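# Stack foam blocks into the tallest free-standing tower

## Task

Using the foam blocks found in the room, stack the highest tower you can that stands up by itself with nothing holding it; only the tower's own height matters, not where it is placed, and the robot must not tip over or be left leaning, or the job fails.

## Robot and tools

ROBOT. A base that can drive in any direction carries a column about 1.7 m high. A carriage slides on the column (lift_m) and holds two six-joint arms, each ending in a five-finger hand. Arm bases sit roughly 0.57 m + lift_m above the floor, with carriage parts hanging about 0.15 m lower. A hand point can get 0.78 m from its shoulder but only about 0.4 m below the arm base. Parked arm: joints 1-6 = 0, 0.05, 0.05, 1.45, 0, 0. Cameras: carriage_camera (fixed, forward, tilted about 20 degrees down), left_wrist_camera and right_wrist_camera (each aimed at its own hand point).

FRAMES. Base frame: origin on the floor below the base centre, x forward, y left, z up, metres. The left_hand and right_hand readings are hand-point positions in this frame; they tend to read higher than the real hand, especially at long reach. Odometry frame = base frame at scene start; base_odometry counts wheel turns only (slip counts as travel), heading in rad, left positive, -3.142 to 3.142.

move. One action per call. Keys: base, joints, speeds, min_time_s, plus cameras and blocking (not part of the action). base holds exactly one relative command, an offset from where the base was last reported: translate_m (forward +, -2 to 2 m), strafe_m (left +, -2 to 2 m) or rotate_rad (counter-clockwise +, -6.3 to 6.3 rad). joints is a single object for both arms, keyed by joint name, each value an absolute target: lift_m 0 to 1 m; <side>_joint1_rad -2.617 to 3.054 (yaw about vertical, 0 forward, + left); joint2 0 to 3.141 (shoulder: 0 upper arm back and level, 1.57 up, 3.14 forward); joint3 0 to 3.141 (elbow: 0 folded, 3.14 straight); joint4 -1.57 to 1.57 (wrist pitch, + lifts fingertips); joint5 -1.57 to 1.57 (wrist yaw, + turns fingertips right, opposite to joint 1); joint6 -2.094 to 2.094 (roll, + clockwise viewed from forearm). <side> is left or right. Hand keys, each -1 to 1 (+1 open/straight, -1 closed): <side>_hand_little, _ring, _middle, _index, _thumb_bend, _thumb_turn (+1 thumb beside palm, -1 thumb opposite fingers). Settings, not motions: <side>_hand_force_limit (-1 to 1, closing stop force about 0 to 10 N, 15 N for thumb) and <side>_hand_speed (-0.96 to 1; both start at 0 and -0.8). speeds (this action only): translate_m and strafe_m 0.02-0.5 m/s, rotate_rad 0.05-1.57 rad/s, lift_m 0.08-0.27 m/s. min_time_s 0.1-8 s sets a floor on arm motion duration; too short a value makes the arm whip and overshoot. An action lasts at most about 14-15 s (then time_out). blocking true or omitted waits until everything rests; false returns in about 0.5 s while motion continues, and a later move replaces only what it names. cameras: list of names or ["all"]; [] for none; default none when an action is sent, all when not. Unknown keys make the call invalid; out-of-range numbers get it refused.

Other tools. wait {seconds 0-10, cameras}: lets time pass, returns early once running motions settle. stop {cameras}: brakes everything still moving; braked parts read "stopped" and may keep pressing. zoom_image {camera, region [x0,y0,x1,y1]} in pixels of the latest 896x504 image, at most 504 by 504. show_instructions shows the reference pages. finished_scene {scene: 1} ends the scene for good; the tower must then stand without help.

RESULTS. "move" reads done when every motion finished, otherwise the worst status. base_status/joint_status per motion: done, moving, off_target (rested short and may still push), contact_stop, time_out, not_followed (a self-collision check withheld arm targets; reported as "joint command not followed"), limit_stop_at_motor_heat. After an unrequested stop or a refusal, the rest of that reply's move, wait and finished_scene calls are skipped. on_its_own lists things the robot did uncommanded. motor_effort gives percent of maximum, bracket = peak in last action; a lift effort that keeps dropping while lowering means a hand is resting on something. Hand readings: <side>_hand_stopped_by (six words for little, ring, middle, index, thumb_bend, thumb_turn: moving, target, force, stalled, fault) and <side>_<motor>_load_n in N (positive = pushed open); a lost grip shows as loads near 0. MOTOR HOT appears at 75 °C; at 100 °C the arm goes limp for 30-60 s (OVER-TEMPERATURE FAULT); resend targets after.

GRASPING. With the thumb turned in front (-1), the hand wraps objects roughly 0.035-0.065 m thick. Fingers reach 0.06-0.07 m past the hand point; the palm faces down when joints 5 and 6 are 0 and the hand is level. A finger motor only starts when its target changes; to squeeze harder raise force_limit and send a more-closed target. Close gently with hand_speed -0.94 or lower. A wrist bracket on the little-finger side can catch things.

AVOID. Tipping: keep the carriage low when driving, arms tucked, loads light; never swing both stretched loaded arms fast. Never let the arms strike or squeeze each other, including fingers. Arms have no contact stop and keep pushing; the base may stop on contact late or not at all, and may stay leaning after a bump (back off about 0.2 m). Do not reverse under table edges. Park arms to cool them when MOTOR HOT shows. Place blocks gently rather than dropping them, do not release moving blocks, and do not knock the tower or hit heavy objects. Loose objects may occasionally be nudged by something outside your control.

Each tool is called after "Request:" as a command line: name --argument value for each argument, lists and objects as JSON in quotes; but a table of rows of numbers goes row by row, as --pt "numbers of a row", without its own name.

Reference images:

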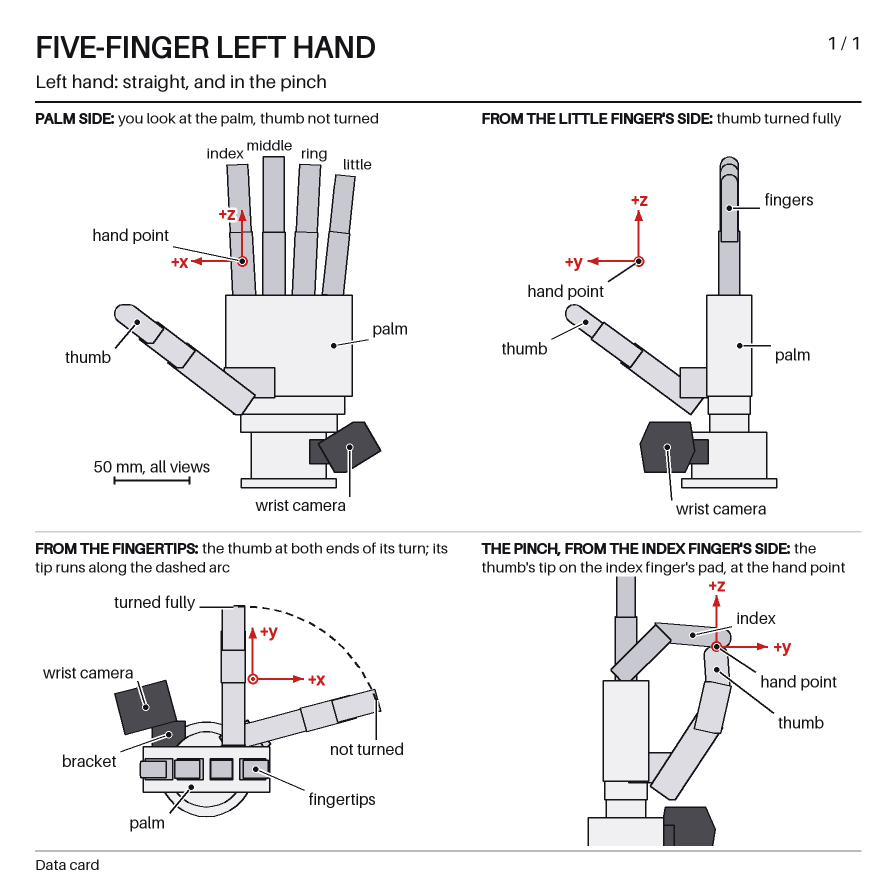

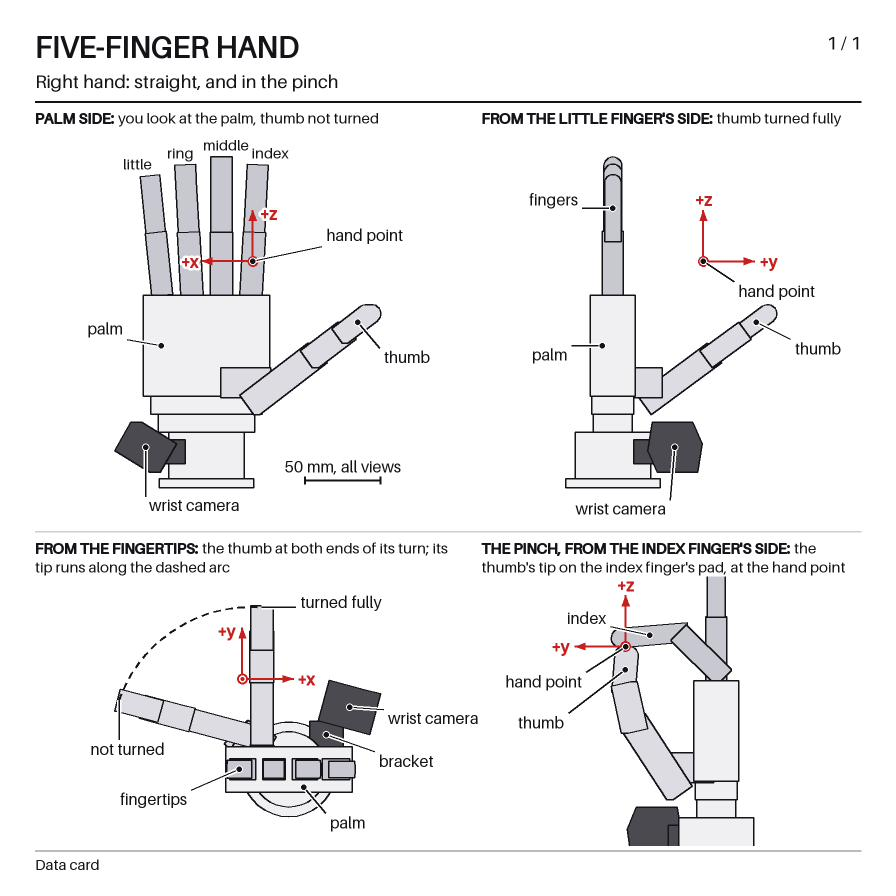

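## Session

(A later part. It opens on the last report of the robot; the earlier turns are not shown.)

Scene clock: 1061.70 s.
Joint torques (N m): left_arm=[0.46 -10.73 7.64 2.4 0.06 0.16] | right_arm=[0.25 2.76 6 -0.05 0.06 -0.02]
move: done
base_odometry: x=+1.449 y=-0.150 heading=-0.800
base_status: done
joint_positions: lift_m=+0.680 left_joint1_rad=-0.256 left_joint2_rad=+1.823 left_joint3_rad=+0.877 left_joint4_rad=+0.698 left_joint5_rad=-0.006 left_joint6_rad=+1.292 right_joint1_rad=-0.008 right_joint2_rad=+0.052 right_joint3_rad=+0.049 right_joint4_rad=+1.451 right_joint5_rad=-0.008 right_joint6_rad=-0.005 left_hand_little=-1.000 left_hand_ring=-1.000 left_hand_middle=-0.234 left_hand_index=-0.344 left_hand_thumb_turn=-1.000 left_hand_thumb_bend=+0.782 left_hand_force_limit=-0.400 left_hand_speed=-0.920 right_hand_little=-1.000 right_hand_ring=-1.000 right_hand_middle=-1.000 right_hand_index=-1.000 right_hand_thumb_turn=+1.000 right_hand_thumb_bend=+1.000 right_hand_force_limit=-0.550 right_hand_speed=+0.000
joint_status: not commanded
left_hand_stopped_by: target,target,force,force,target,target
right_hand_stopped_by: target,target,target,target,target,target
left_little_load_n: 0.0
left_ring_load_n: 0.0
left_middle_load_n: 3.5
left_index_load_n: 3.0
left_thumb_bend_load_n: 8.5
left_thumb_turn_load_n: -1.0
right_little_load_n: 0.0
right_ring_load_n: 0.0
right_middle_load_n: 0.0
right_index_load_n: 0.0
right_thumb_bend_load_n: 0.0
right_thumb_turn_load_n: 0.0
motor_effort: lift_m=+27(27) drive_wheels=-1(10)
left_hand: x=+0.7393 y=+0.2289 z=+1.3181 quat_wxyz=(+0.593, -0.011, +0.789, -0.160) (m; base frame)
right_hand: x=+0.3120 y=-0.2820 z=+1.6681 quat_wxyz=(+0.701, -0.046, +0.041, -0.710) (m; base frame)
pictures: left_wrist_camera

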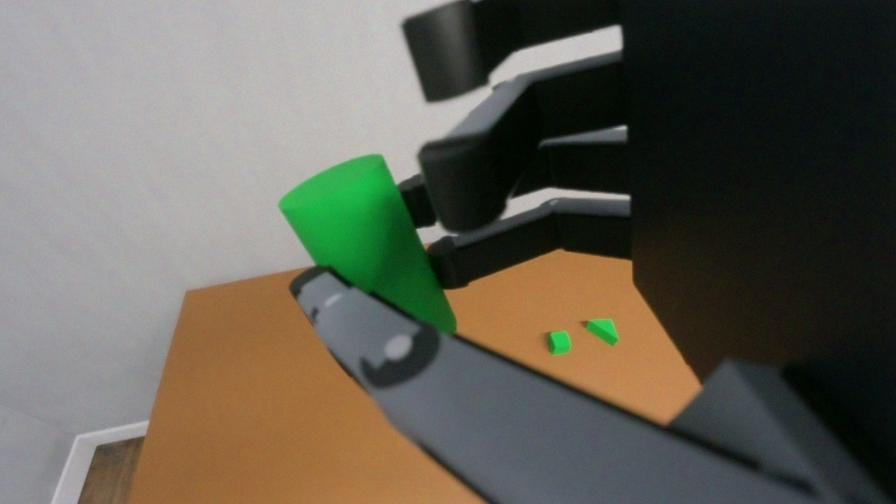

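Request:
move --joints '{"lift_m": 0.6, "left_joint1_rad": -0.95, "left_joint2_rad": 1.97, "left_joint3_rad": 0.8, "left_joint4_rad": 1.11, "left_joint5_rad": -0.48, "left_joint6_rad": 1.57, "right_joint1_rad": -0.3, "right_joint2_rad": 1.5, "right_joint3_rad": 1.0, "right_joint4_rad": 0.5, "right_joint5_rad": -0.7, "right_joint6_rad": 0}' --min_time_s 3

Request:
move --joints '{"lift_m": 0.54, "left_joint1_rad": -0.995, "left_joint2_rad": 2.0275, "left_joint3_rad": 0.8445, "left_joint4_rad": 1.13, "left_joint5_rad": -0.526, "left_joint6_rad": 1.6, "right_joint1_rad": -0.38, "right_joint2_rad": 2.263, "right_joint3_rad": 1.732, "right_joint4_rad": 0.531, "right_joint5_rad": -1.1, "right_joint6_rad": 0}' --min_time_s 2

Request:
move --joints '{"right_joint1_rad": -0.058, "right_joint5_rad": -1.541}' --min_time_s 1.5 --cameras '["right_wrist_camera", "left_wrist_camera"]'

Request:
zoom_image --camera "right_wrist_camera" --region '[450, 200, 610, 320]'

Request:
zoom_image --camera "left_wrist_camera" --region '[380, 290, 540, 400]'

Scene clock: 1067.53 s.
Joint torques (N m): left_arm=[-0.59 -7.82 3.93 2.32 -0.1 0.14] | right_arm=[-0.95 -5.59 10.1 1.75 -0.12 -0.01]
move: done
base_odometry: x=+1.449 y=-0.150 heading=-0.800
base_status: not commanded
joint_positions: lift_m=+0.600 left_joint1_rad=-0.943 left_joint2_rad=+1.954 left_joint3_rad=+0.813 left_joint4_rad=+1.104 left_joint5_rad=-0.472 left_joint6_rad=+1.561 right_joint1_rad=-0.293 right_joint2_rad=+1.491 right_joint3_rad=+0.977 right_joint4_rad=+0.515 right_joint5_rad=-0.688 right_joint6_rad=-0.005 left_hand_little=-1.000 left_hand_ring=-1.000 left_hand_middle=-0.234 left_hand_index=-0.344 left_hand_thumb_turn=-1.000 left_hand_thumb_bend=+0.782 left_hand_force_limit=-0.400 left_hand_speed=-0.920 right_hand_little=-1.000 right_hand_ring=-1.000 right_hand_middle=-1.000 right_hand_index=-1.000 right_hand_thumb_turn=+1.000 right_hand_thumb_bend=+1.000 right_hand_force_limit=-0.550 right_hand_speed=+0.000
joint_status: all done
left_hand_stopped_by: target,target,force,force,target,target
right_hand_stopped_by: target,target,target,target,target,target
left_little_load_n: 0.0
left_ring_load_n: 0.0
left_middle_load_n: 3.0
left_index_load_n: 3.0
left_thumb_bend_load_n: 8.5
left_thumb_turn_load_n: -1.0
right_little_load_n: 0.0
right_ring_load_n: 0.5
right_middle_load_n: 0.0
right_index_load_n: 0.0
right_thumb_bend_load_n: 0.0
right_thumb_turn_load_n: -0.5
motor_effort: lift_m=+22(25) drive_wheels=-1(1)
left_hand: x=+0.6222 y=-0.0032 z=+1.2645 quat_wxyz=(+0.677, +0.170, +0.698, -0.160) (m; base frame)
right_hand: x=+0.6873 y=-0.3016 z=+1.3919 quat_wxyz=(+0.587, -0.589, +0.390, -0.394) (m; base frame)
pictures: none

Scene clock: 1069.83 s.
Joint torques (N m): left_arm=[-0.66 -8.08 6.49 2.3 -0.09 0.17] | right_arm=[-0.92 -10.69 9.69 1.82 -0.18 0]
move: done
base_odometry: x=+1.449 y=-0.150 heading=-0.800
base_status: not commanded
joint_positions: lift_m=+0.540 left_joint1_rad=-0.988 left_joint2_rad=+2.011 left_joint3_rad=+0.823 left_joint4_rad=+1.124 left_joint5_rad=-0.518 left_joint6_rad=+1.591 right_joint1_rad=-0.373 right_joint2_rad=+2.249 right_joint3_rad=+1.710 right_joint4_rad=+0.518 right_joint5_rad=-1.088 right_joint6_rad=-0.005 left_hand_little=-1.000 left_hand_ring=-1.000 left_hand_middle=-0.234 left_hand_index=-0.344 left_hand_thumb_turn=-1.000 left_hand_thumb_bend=+0.782 left_hand_force_limit=-0.400 left_hand_speed=-0.920 right_hand_little=-1.000 right_hand_ring=-1.000 right_hand_middle=-1.000 right_hand_index=-1.000 right_hand_thumb_turn=+1.000 right_hand_thumb_bend=+1.000 right_hand_force_limit=-0.550 right_hand_speed=+0.000
joint_status: all done
left_hand_stopped_by: target,target,force,force,target,target
right_hand_stopped_by: target,target,target,target,target,target
left_little_load_n: 0.0
left_ring_load_n: 0.0
left_middle_load_n: 3.5
left_index_load_n: 3.0
left_thumb_bend_load_n: 8.5
left_thumb_turn_load_n: -1.5
right_little_load_n: 0.0
right_ring_load_n: 0.0
right_middle_load_n: 0.0
right_index_load_n: 0.0
right_thumb_bend_load_n: 0.0
right_thumb_turn_load_n: 0.0
motor_effort: lift_m=+24(25) drive_wheels=-1(1)
left_hand: x=+0.6118 y=-0.0137 z=+1.1880 quat_wxyz=(+0.673, +0.187, +0.702, -0.142) (m; base frame)
right_hand: x=+0.8092 y=-0.3449 z=+1.2651 quat_wxyz=(+0.642, -0.645, +0.299, -0.288) (m; base frame)
pictures: none

Scene clock: 1071.67 s.
Joint torques (N m): left_arm=[-0.68 -8.06 6.48 2.31 -0.09 0.17] | right_arm=[-0.08 -10.48 9.39 1.41 -0.13 -0.01]
move: done
base_odometry: x=+1.449 y=-0.150 heading=-0.800
base_status: not commanded
joint_positions: lift_m=+0.540 left_joint1_rad=-0.988 left_joint2_rad=+2.011 left_joint3_rad=+0.823 left_joint4_rad=+1.125 left_joint5_rad=-0.518 left_joint6_rad=+1.592 right_joint1_rad=-0.062 right_joint2_rad=+2.249 right_joint3_rad=+1.710 right_joint4_rad=+0.518 right_joint5_rad=-1.529 right_joint6_rad=-0.005 left_hand_little=-1.000 left_hand_ring=-1.000 left_hand_middle=-0.234 left_hand_index=-0.344 left_hand_thumb_turn=-1.000 left_hand_thumb_bend=+0.782 left_hand_force_limit=-0.400 left_hand_speed=-0.920 right_hand_little=-1.000 right_hand_ring=-1.000 right_hand_middle=-1.000 right_hand_index=-1.000 right_hand_thumb_turn=+1.000 right_hand_thumb_bend=+1.000 right_hand_force_limit=-0.550 right_hand_speed=+0.000
joint_status: all done
left_hand_stopped_by: target,target,force,force,target,target
right_hand_stopped_by: target,target,target,target,target,target
left_little_load_n: 0.0
left_ring_load_n: 0.0
left_middle_load_n: 3.5
left_index_load_n: 3.0
left_thumb_bend_load_n: 8.5
left_thumb_turn_load_n: -1.0
right_little_load_n: 0.0
right_ring_load_n: 0.0
right_middle_load_n: 0.0
right_index_load_n: 0.0
right_thumb_bend_load_n: 0.0
right_thumb_turn_load_n: 0.0
motor_effort: lift_m=+22(26) drive_wheels=-1(1)
left_hand: x=+0.6118 y=-0.0136 z=+1.1881 quat_wxyz=(+0.673, +0.187, +0.702, -0.142) (m; base frame)
right_hand: x=+0.7058 y=-0.1481 z=+1.2669 quat_wxyz=(+0.706, -0.706, +0.042, -0.032) (m; base frame)
pictures: left_wrist_camera, right_wrist_camera

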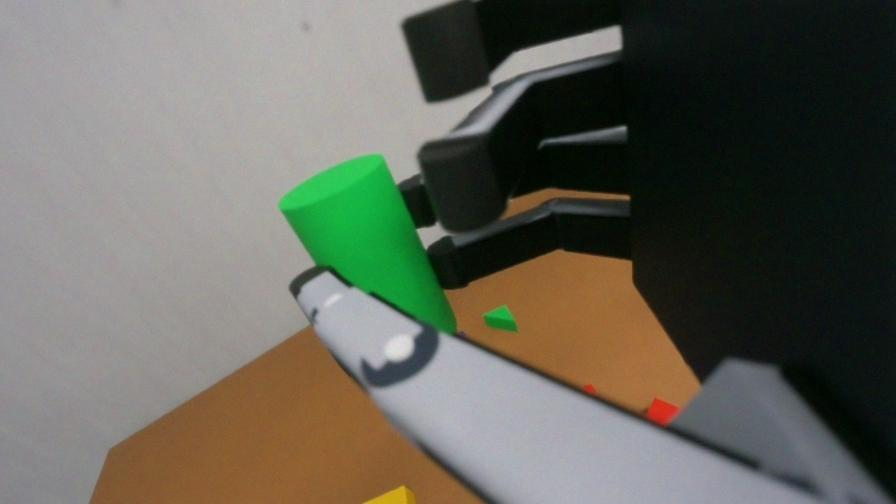

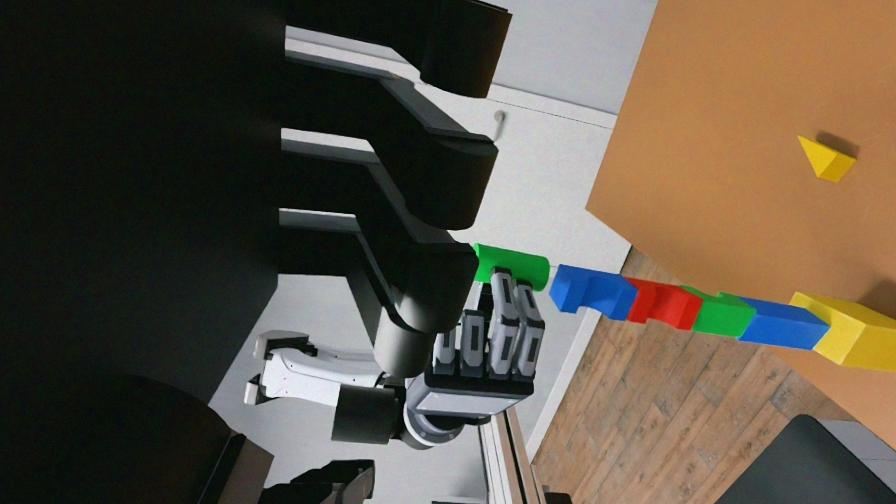

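Scaled by 3.150 from the camera's 896x504 image, which has a finer 1280x720 frame.

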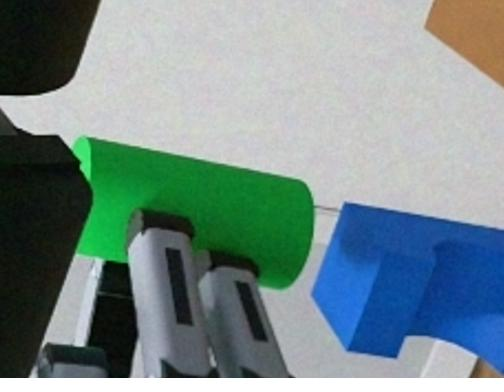

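Scaled by 3.150 from the camera's 896x504 image, which has a finer 1280x720 frame.

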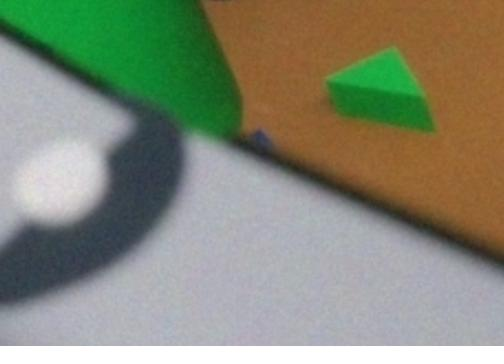

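Request:
move --joints '{"left_joint1_rad": -0.985, "left_joint2_rad": 1.96, "left_joint3_rad": 0.78, "left_joint4_rad": 1.12, "left_joint5_rad": -0.515, "left_joint6_rad": 1.58}' --min_time_s 1.2

Request:
move --joints '{"left_joint1_rad": -1.019, "left_joint2_rad": 2.021, "left_joint3_rad": 0.8335, "left_joint4_rad": 1.1355, "left_joint5_rad": -0.55, "left_joint6_rad": 1.6}' --min_time_s 1.5

Request:
move --joints '{"lift_m": 0.527}' --speeds '{"lift_m": 0.08}' --cameras '["right_wrist_camera", "left_wrist_camera"]'

Request:
zoom_image --camera "right_wrist_camera" --region '[450, 200, 610, 320]'

Request:
zoom_image --camera "left_wrist_camera" --region '[380, 270, 540, 380]'

Scene clock: 1086.17 s.
Joint torques (N m): left_arm=[0.24 -11.43 3.74 2.21 0.02 -0.01] | right_arm=[0.05 -10.54 9.28 1.39 -0.15 -0.03]
move: done
base_odometry: x=+1.449 y=-0.150 heading=-0.800
base_status: not commanded
joint_positions: lift_m=+0.540 left_joint1_rad=-0.988 left_joint2_rad=+1.987 left_joint3_rad=+0.792 left_joint4_rad=+1.125 left_joint5_rad=-0.518 left_joint6_rad=+1.587 right_joint1_rad=-0.062 right_joint2_rad=+2.249 right_joint3_rad=+1.710 right_joint4_rad=+0.518 right_joint5_rad=-1.530 right_joint6_rad=-0.005 left_hand_little=-1.000 left_hand_ring=-1.000 left_hand_middle=-0.234 left_hand_index=-0.344 left_hand_thumb_turn=-1.000 left_hand_thumb_bend=+0.782 left_hand_force_limit=-0.400 left_hand_speed=-0.920 right_hand_little=-1.000 right_hand_ring=-1.000 right_hand_middle=-1.000 right_hand_index=-1.000 right_hand_thumb_turn=+1.000 right_hand_thumb_bend=+1.000 right_hand_force_limit=-0.550 right_hand_speed=+0.000
joint_status: all done
left_hand_stopped_by: target,target,force,force,target,target
right_hand_stopped_by: target,target,target,target,target,target
left_little_load_n: 0.0
left_ring_load_n: 0.0
left_middle_load_n: 3.5
left_index_load_n: 3.0
left_thumb_bend_load_n: 8.5
left_thumb_turn_load_n: -1.0
right_little_load_n: 0.0
right_ring_load_n: 0.0
right_middle_load_n: 0.0
right_index_load_n: 0.5
right_thumb_bend_load_n: 0.5
right_thumb_turn_load_n: 0.0
motor_effort: lift_m=+23(25) drive_wheels=-1(1)
left_hand: x=+0.6076 y=-0.0074 z=+1.1878 quat_wxyz=(+0.670, +0.187, +0.704, -0.142) (m; base frame)
right_hand: x=+0.7055 y=-0.1482 z=+1.2669 quat_wxyz=(+0.706, -0.706, +0.042, -0.031) (m; base frame)
pictures: none

Scene clock: 1087.97 s.
Joint torques (N m): left_arm=[-0.66 -8.01 6.45 2.29 -0.11 0.17] | right_arm=[0.05 -10.48 9.4 1.41 -0.16 0.01]
move: done
base_odometry: x=+1.449 y=-0.150 heading=-0.800
base_status: not commanded
joint_positions: lift_m=+0.540 left_joint1_rad=-1.011 left_joint2_rad=+2.005 left_joint3_rad=+0.813 left_joint4_rad=+1.130 left_joint5_rad=-0.542 left_joint6_rad=+1.592 right_joint1_rad=-0.062 right_joint2_rad=+2.249 right_joint3_rad=+1.710 right_joint4_rad=+0.518 right_joint5_rad=-1.530 right_joint6_rad=-0.005 left_hand_little=-1.000 left_hand_ring=-1.000 left_hand_middle=-0.234 left_hand_index=-0.344 left_hand_thumb_turn=-1.000 left_hand_thumb_bend=+0.782 left_hand_force_limit=-0.400 left_hand_speed=-0.920 right_hand_little=-1.000 right_hand_ring=-1.000 right_hand_middle=-1.000 right_hand_index=-1.000 right_hand_thumb_turn=+1.000 right_hand_thumb_bend=+1.000 right_hand_force_limit=-0.550 right_hand_speed=+0.000
joint_status: all done
left_hand_stopped_by: target,target,force,force,target,target
right_hand_stopped_by: target,target,target,target,target,target
left_little_load_n: 0.0
left_ring_load_n: 0.0
left_middle_load_n: 3.5
left_index_load_n: 3.0
left_thumb_bend_load_n: 8.5
left_thumb_turn_load_n: -1.0
right_little_load_n: -0.5
right_ring_load_n: 0.0
right_middle_load_n: 0.0
right_index_load_n: 0.0
right_thumb_bend_load_n: 0.0
right_thumb_turn_load_n: -0.5
motor_effort: lift_m=+23(25) drive_wheels=-1(1)
left_hand: x=+0.6035 y=-0.0161 z=+1.1884 quat_wxyz=(+0.673, +0.187, +0.701, -0.142) (m; base frame)
right_hand: x=+0.7055 y=-0.1482 z=+1.2669 quat_wxyz=(+0.706, -0.706, +0.042, -0.031) (m; base frame)
pictures: none

Scene clock: 1088.53 s.
Joint torques (N m): left_arm=[-0.68 -8.57 6.01 2.23 -0.11 0.16] | right_arm=[0.02 -11.19 8.7 1.38 -0.15 -0.01]
move: done
base_odometry: x=+1.449 y=-0.150 heading=-0.800
base_status: not commanded
joint_positions: lift_m=+0.527 left_joint1_rad=-1.011 left_joint2_rad=+2.012 left_joint3_rad=+0.817 left_joint4_rad=+1.137 left_joint5_rad=-0.543 left_joint6_rad=+1.592 right_joint1_rad=-0.062 right_joint2_rad=+2.257 right_joint3_rad=+1.716 right_joint4_rad=+0.523 right_joint5_rad=-1.531 right_joint6_rad=-0.005 left_hand_little=-1.000 left_hand_ring=-1.000 left_hand_middle=-0.234 left_hand_index=-0.344 left_hand_thumb_turn=-1.000 left_hand_thumb_bend=+0.782 left_hand_force_limit=-0.400 left_hand_speed=-0.920 right_hand_little=-1.000 right_hand_ring=-1.000 right_hand_middle=-1.000 right_hand_index=-1.000 right_hand_thumb_turn=+1.000 right_hand_thumb_bend=+1.000 right_hand_force_limit=-0.550 right_hand_speed=+0.000
joint_status: all done
left_hand_stopped_by: target,target,force,force,target,target
right_hand_stopped_by: target,target,target,target,target,target
left_little_load_n: 0.0
left_ring_load_n: 0.0
left_middle_load_n: 3.0
left_index_load_n: 2.5
left_thumb_bend_load_n: 8.5
left_thumb_turn_load_n: -1.0
right_little_load_n: 0.0
right_ring_load_n: 0.5
right_middle_load_n: 0.0
right_index_load_n: 0.0
right_thumb_bend_load_n: 0.0
right_thumb_turn_load_n: -0.5
motor_effort: lift_m=+23(23) drive_wheels=-1(1)
left_hand: x=+0.6043 y=-0.0170 z=+1.1754 quat_wxyz=(+0.675, +0.186, +0.700, -0.142) (m; base frame)
right_hand: x=+0.7071 y=-0.1483 z=+1.2524 quat_wxyz=(+0.706, -0.706, +0.040, -0.032) (m; base frame)
pictures: left_wrist_camera, right_wrist_camera

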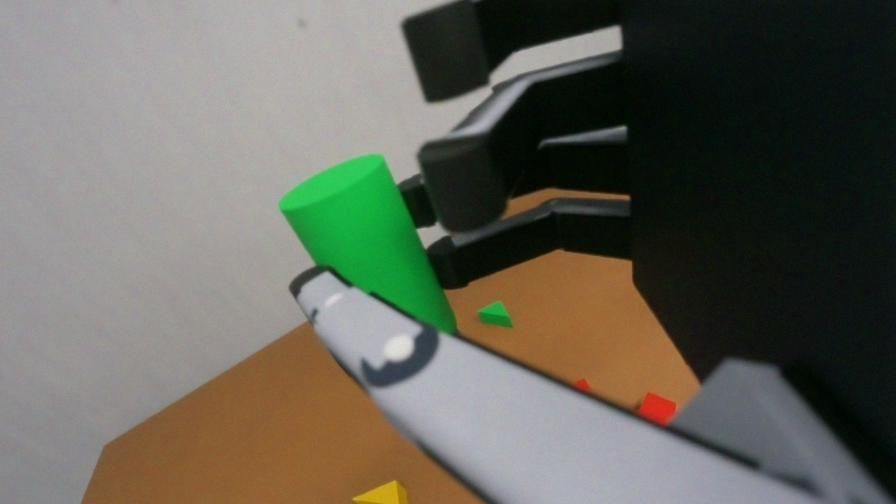

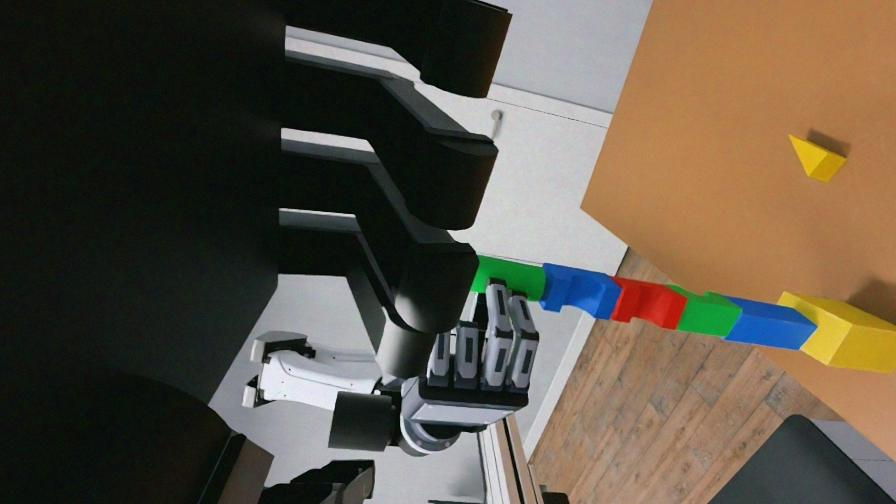

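Scaled by 3.150 from the camera's 896x504 image, which has a finer 1280x720 frame.

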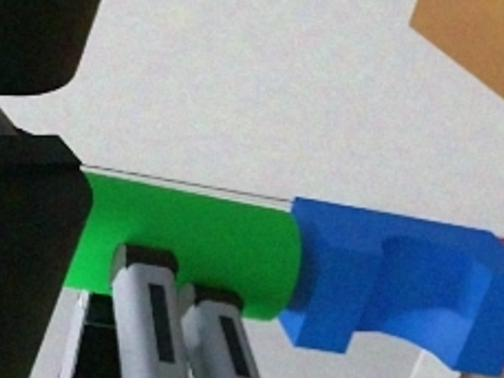

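Scaled by 3.150 from the camera's 896x504 image, which has a finer 1280x720 frame.

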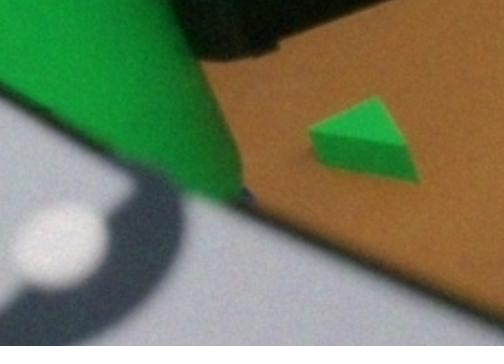

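Request:
move --joints '{"lift_m": 0.54}' --speeds '{"lift_m": 0.1}'

Request:
move --joints '{"left_joint1_rad": -0.98, "left_joint2_rad": 1.93, "left_joint3_rad": 0.75, "left_joint4_rad": 1.13, "left_joint5_rad": -0.51, "left_joint6_rad": 1.58}' --min_time_s 1.2

Request:
move --joints '{"left_joint1_rad": -1.0145, "left_joint2_rad": 2.003, "left_joint3_rad": 0.8035, "left_joint4_rad": 1.151, "left_joint5_rad": -0.5455, "left_joint6_rad": 1.6}' --min_time_s 1.5

Request:
move --joints '{"lift_m": 0.526}' --speeds '{"lift_m": 0.08}' --cameras '["right_wrist_camera", "left_wrist_camera"]'

Request:
zoom_image --camera "right_wrist_camera" --region '[450, 200, 610, 320]'

Request:
zoom_image --camera "left_wrist_camera" --region '[380, 270, 540, 380]'

Scene clock: 1096.87 s.
Joint torques (N m): left_arm=[-0.53 -8.95 5.79 2.15 -0.05 0.16] | right_arm=[-0.02 -11.52 8.25 1.29 -0.13 -0.02]
move: done
base_odometry: x=+1.449 y=-0.150 heading=-0.800
base_status: not commanded
joint_positions: lift_m=+0.540 left_joint1_rad=-1.012 left_joint2_rad=+2.015 left_joint3_rad=+0.821 left_joint4_rad=+1.143 left_joint5_rad=-0.544 left_joint6_rad=+1.592 right_joint1_rad=-0.062 right_joint2_rad=+2.260 right_joint3_rad=+1.721 right_joint4_rad=+0.528 right_joint5_rad=-1.533 right_joint6_rad=-0.005 left_hand_little=-1.000 left_hand_ring=-1.000 left_hand_middle=-0.234 left_hand_index=-0.344 left_hand_thumb_turn=-1.000 left_hand_thumb_bend=+0.782 left_hand_force_limit=-0.400 left_hand_speed=-0.920 right_hand_little=-1.000 right_hand_ring=-1.000 right_hand_middle=-1.000 right_hand_index=-1.000 right_hand_thumb_turn=+1.000 right_hand_thumb_bend=+1.000 right_hand_force_limit=-0.550 right_hand_speed=+0.000
joint_status: all done
left_hand_stopped_by: target,target,force,force,target,target
right_hand_stopped_by: target,target,target,target,target,target
left_little_load_n: 0.0
left_ring_load_n: 0.0
left_middle_load_n: 3.5
left_index_load_n: 3.0
left_thumb_bend_load_n: 8.5
left_thumb_turn_load_n: -1.0
right_little_load_n: 0.0
right_ring_load_n: 0.0
right_middle_load_n: 0.0
right_index_load_n: 0.0
right_thumb_bend_load_n: 0.0
right_thumb_turn_load_n: 0.0
motor_effort: lift_m=+26(30) drive_wheels=-1(1)
left_hand: x=+0.6047 y=-0.0180 z=+1.1892 quat_wxyz=(+0.676, +0.184, +0.699, -0.144) (m; base frame)
right_hand: x=+0.7079 y=-0.1484 z=+1.2651 quat_wxyz=(+0.706, -0.706, +0.038, -0.034) (m; base frame)
pictures: none

Scene clock: 1098.37 s.
Joint torques (N m): left_arm=[0.69 -11.17 3.71 2.12 0.08 0] | right_arm=[-0.03 -11.48 8.18 1.32 -0.13 0.01]
move: done
base_odometry: x=+1.449 y=-0.150 heading=-0.800
base_status: not commanded
joint_positions: lift_m=+0.540 left_joint1_rad=-0.987 left_joint2_rad=+1.957 left_joint3_rad=+0.763 left_joint4_rad=+1.143 left_joint5_rad=-0.518 left_joint6_rad=+1.587 right_joint1_rad=-0.062 right_joint2_rad=+2.260 right_joint3_rad=+1.721 right_joint4_rad=+0.528 right_joint5_rad=-1.533 right_joint6_rad=-0.005 left_hand_little=-1.000 left_hand_ring=-1.000 left_hand_middle=-0.234 left_hand_index=-0.344 left_hand_thumb_turn=-1.000 left_hand_thumb_bend=+0.782 left_hand_force_limit=-0.400 left_hand_speed=-0.920 right_hand_little=-1.000 right_hand_ring=-1.000 right_hand_middle=-1.000 right_hand_index=-1.000 right_hand_thumb_turn=+1.000 right_hand_thumb_bend=+1.000 right_hand_force_limit=-0.550 right_hand_speed=+0.000
joint_status: all done
left_hand_stopped_by: target,target,force,force,target,target
right_hand_stopped_by: target,target,target,target,target,target
left_little_load_n: 0.0
left_ring_load_n: 0.0
left_middle_load_n: 3.5
left_index_load_n: 3.0
left_thumb_bend_load_n: 8.5
left_thumb_turn_load_n: -1.0
right_little_load_n: 0.0
right_ring_load_n: 0.0
right_middle_load_n: -0.5
right_index_load_n: 0.0
right_thumb_bend_load_n: 0.0
right_thumb_turn_load_n: -0.5
motor_effort: lift_m=+26(27) drive_wheels=-1(1)
left_hand: x=+0.6042 y=-0.0019 z=+1.1947 quat_wxyz=(+0.676, +0.182, +0.699, -0.146) (m; base frame)
right_hand: x=+0.7079 y=-0.1484 z=+1.2651 quat_wxyz=(+0.706, -0.706, +0.038, -0.034) (m; base frame)
pictures: none

Scene clock: 1100.17 s.
Joint torques (N m): left_arm=[-0.65 -7.82 6.39 2.3 -0.08 0.17] | right_arm=[-0.05 -11.4 8.18 1.3 -0.12 -0.01]
move: done
base_odometry: x=+1.449 y=-0.150 heading=-0.800
base_status: not commanded
joint_positions: lift_m=+0.540 left_joint1_rad=-1.007 left_joint2_rad=+1.987 left_joint3_rad=+0.783 left_joint4_rad=+1.145 left_joint5_rad=-0.538 left_joint6_rad=+1.592 right_joint1_rad=-0.062 right_joint2_rad=+2.260 right_joint3_rad=+1.721 right_joint4_rad=+0.528 right_joint5_rad=-1.533 right_joint6_rad=-0.005 left_hand_little=-1.000 left_hand_ring=-1.000 left_hand_middle=-0.234 left_hand_index=-0.344 left_hand_thumb_turn=-1.000 left_hand_thumb_bend=+0.782 left_hand_force_limit=-0.400 left_hand_speed=-0.920 right_hand_little=-1.000 right_hand_ring=-1.000 right_hand_middle=-1.000 right_hand_index=-1.000 right_hand_thumb_turn=+1.000 right_hand_thumb_bend=+1.000 right_hand_force_limit=-0.550 right_hand_speed=+0.000
joint_status: all done
left_hand_stopped_by: target,target,force,force,target,target
right_hand_stopped_by: target,target,target,target,target,target
left_little_load_n: 0.0
left_ring_load_n: 0.0
left_middle_load_n: 3.5
left_index_load_n: 3.0
left_thumb_bend_load_n: 8.5
left_thumb_turn_load_n: -1.0
right_little_load_n: 0.0
right_ring_load_n: 0.0
right_middle_load_n: 0.0
right_index_load_n: 0.0
right_thumb_bend_load_n: 0.0
right_thumb_turn_load_n: -0.5
motor_effort: lift_m=+24(27) drive_wheels=-1(1)
left_hand: x=+0.6012 y=-0.0097 z=+1.1890 quat_wxyz=(+0.674, +0.186, +0.701, -0.143) (m; base frame)
right_hand: x=+0.7079 y=-0.1484 z=+1.2651 quat_wxyz=(+0.706, -0.706, +0.038, -0.034) (m; base frame)
pictures: none

Scene clock: 1100.73 s.
Joint torques (N m): left_arm=[-0.61 -8.53 6.02 2.22 -0.09 0.16] | right_arm=[-0.02 -11.58 8.06 1.28 -0.09 -0.02]
move: done
base_odometry: x=+1.449 y=-0.150 heading=-0.800
base_status: not commanded
joint_positions: lift_m=+0.526 left_joint1_rad=-1.007 left_joint2_rad=+1.994 left_joint3_rad=+0.787 left_joint4_rad=+1.152 left_joint5_rad=-0.538 left_joint6_rad=+1.592 right_joint1_rad=-0.062 right_joint2_rad=+2.261 right_joint3_rad=+1.721 right_joint4_rad=+0.530 right_joint5_rad=-1.533 right_joint6_rad=-0.005 left_hand_little=-1.000 left_hand_ring=-1.000 left_hand_middle=-0.234 left_hand_index=-0.344 left_hand_thumb_turn=-1.000 left_hand_thumb_bend=+0.782 left_hand_force_limit=-0.400 left_hand_speed=-0.920 right_hand_little=-1.000 right_hand_ring=-1.000 right_hand_middle=-1.000 right_hand_index=-1.000 right_hand_thumb_turn=+1.000 right_hand_thumb_bend=+1.000 right_hand_force_limit=-0.550 right_hand_speed=+0.000
joint_status: all done
left_hand_stopped_by: target,target,force,force,target,target
right_hand_stopped_by: target,target,target,target,target,target
left_little_load_n: 0.0
left_ring_load_n: 0.0
left_middle_load_n: 3.5
left_index_load_n: 3.0
left_thumb_bend_load_n: 8.5
left_thumb_turn_load_n: -1.0
right_little_load_n: 0.0
right_ring_load_n: -0.5
right_middle_load_n: 0.0
right_index_load_n: 0.0
right_thumb_bend_load_n: 0.0
right_thumb_turn_load_n: -0.5
motor_effort: lift_m=+23(26) drive_wheels=-1(1)
left_hand: x=+0.6019 y=-0.0107 z=+1.1749 quat_wxyz=(+0.675, +0.185, +0.700, -0.143) (m; base frame)
right_hand: x=+0.7082 y=-0.1484 z=+1.2514 quat_wxyz=(+0.706, -0.706, +0.037, -0.034) (m; base frame)
pictures: left_wrist_camera, right_wrist_camera

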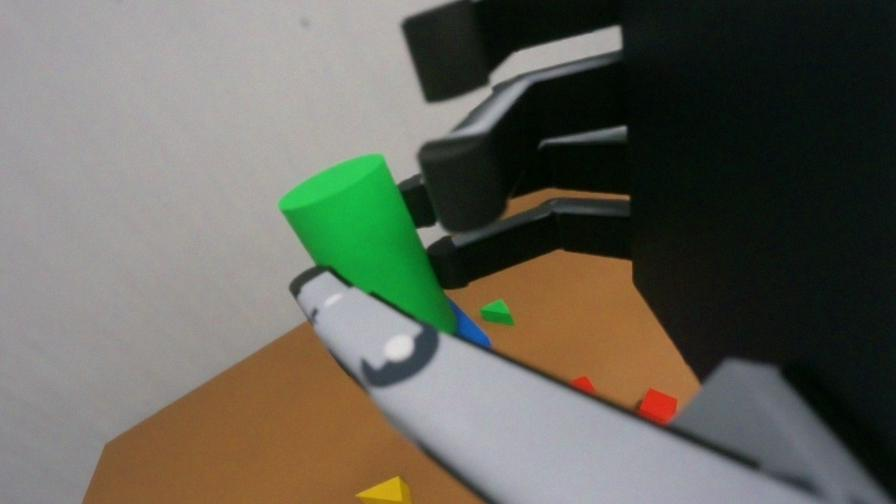

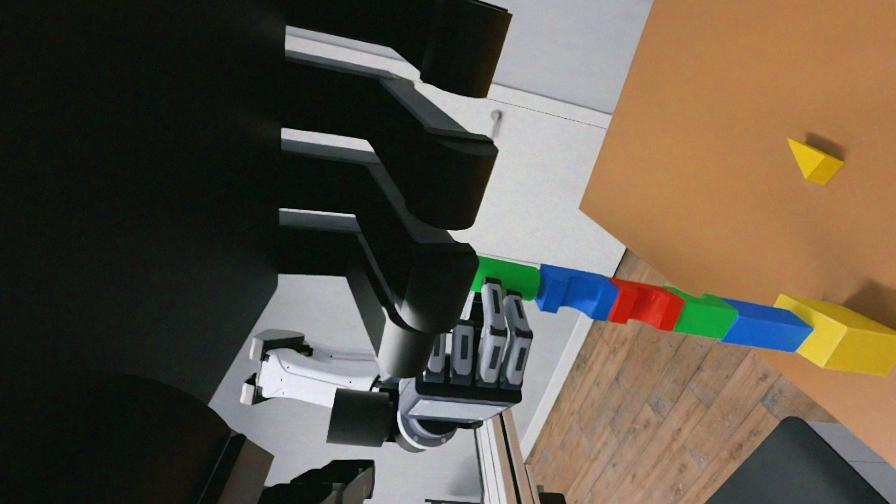

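Scaled by 3.150 from the camera's 896x504 image, which has a finer 1280x720 frame.

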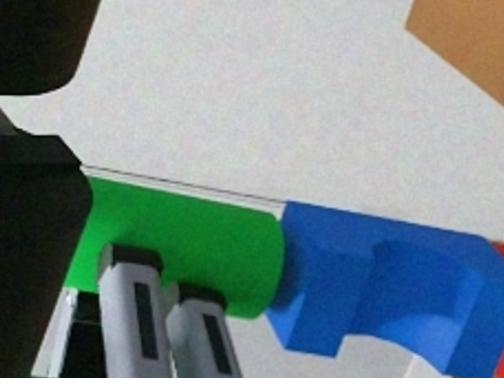

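Scaled by 3.150 from the camera's 896x504 image, which has a finer 1280x720 frame.

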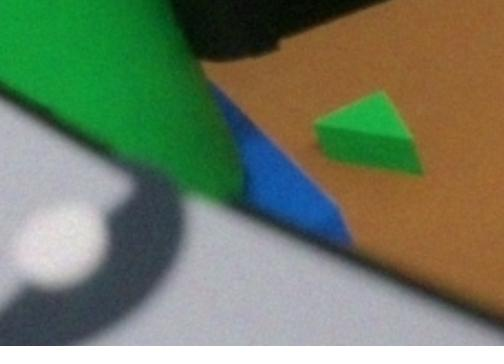

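Request:
move --joints '{"lift_m": 0.522}' --speeds '{"lift_m": 0.08}' --cameras '["right_wrist_camera", "left_wrist_camera"]'

Request:
zoom_image --camera "right_wrist_camera" --region '[500, 240, 600, 320]'

Request:
zoom_image --camera "left_wrist_camera" --region '[400, 270, 520, 360]'

Scene clock: 1105.47 s.
Joint torques (N m): left_arm=[-0.79 -8.61 5.93 2.23 -0.07 0.16] | right_arm=[-0.01 -11.7 8.13 1.3 -0.11 -0.01]
move: done
base_odometry: x=+1.449 y=-0.150 heading=-0.800
base_status: not commanded
joint_positions: lift_m=+0.522 left_joint1_rad=-1.007 left_joint2_rad=+1.995 left_joint3_rad=+0.788 left_joint4_rad=+1.152 left_joint5_rad=-0.540 left_joint6_rad=+1.592 right_joint1_rad=-0.062 right_joint2_rad=+2.263 right_joint3_rad=+1.721 right_joint4_rad=+0.530 right_joint5_rad=-1.533 right_joint6_rad=-0.005 left_hand_little=-1.000 left_hand_ring=-1.000 left_hand_middle=-0.234 left_hand_index=-0.344 left_hand_thumb_turn=-1.000 left_hand_thumb_bend=+0.782 left_hand_force_limit=-0.400 left_hand_speed=-0.920 right_hand_little=-1.000 right_hand_ring=-1.000 right_hand_middle=-1.000 right_hand_index=-1.000 right_hand_thumb_turn=+1.000 right_hand_thumb_bend=+1.000 right_hand_force_limit=-0.550 right_hand_speed=+0.000
joint_status: all done
left_hand_stopped_by: target,target,force,force,target,target
right_hand_stopped_by: target,target,target,target,target,target
left_little_load_n: 0.0
left_ring_load_n: 0.0
left_middle_load_n: 3.0
left_index_load_n: 3.0
left_thumb_bend_load_n: 8.5
left_thumb_turn_load_n: -1.0
right_little_load_n: 0.0
right_ring_load_n: 0.0
right_middle_load_n: 0.0
right_index_load_n: 0.0
right_thumb_bend_load_n: 0.0
right_thumb_turn_load_n: 0.0
motor_effort: lift_m=+22(23) drive_wheels=-1(1)
left_hand: x=+0.6021 y=-0.0106 z=+1.1710 quat_wxyz=(+0.675, +0.185, +0.700, -0.143) (m; base frame)
right_hand: x=+0.7083 y=-0.1484 z=+1.2464 quat_wxyz=(+0.706, -0.706, +0.038, -0.033) (m; base frame)
pictures: left_wrist_camera, right_wrist_camera

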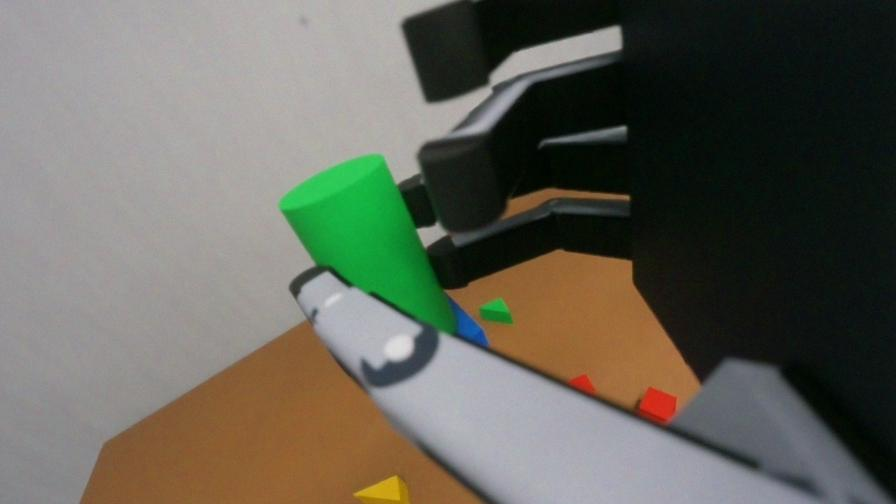

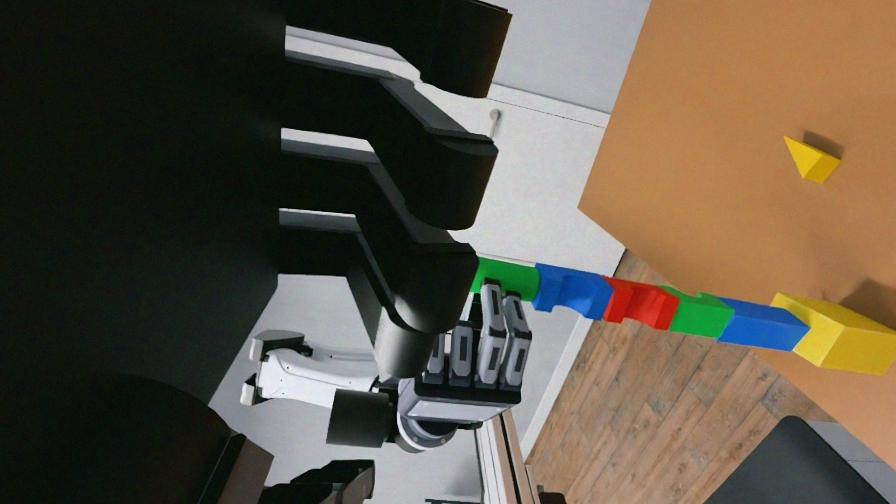

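Scaled by 5.040 from the camera's 896x504 image, which has a finer 1280x720 frame.

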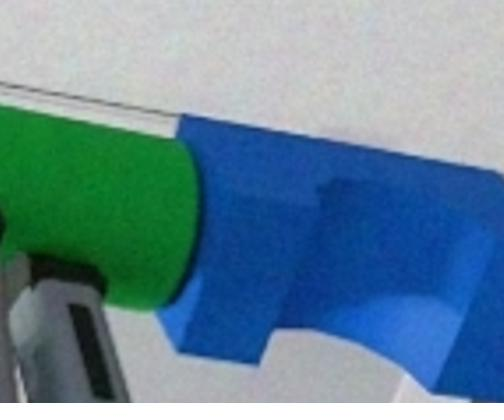

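Scaled by 4.200 from the camera's 896x504 image, which has a finer 1280x720 frame.

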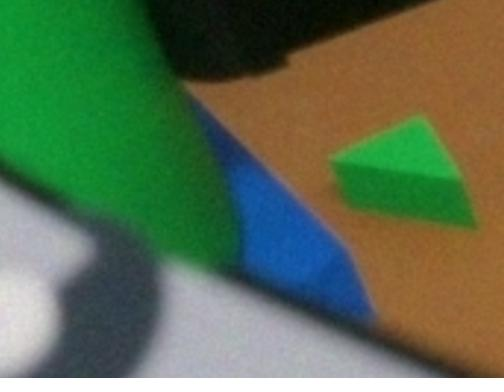

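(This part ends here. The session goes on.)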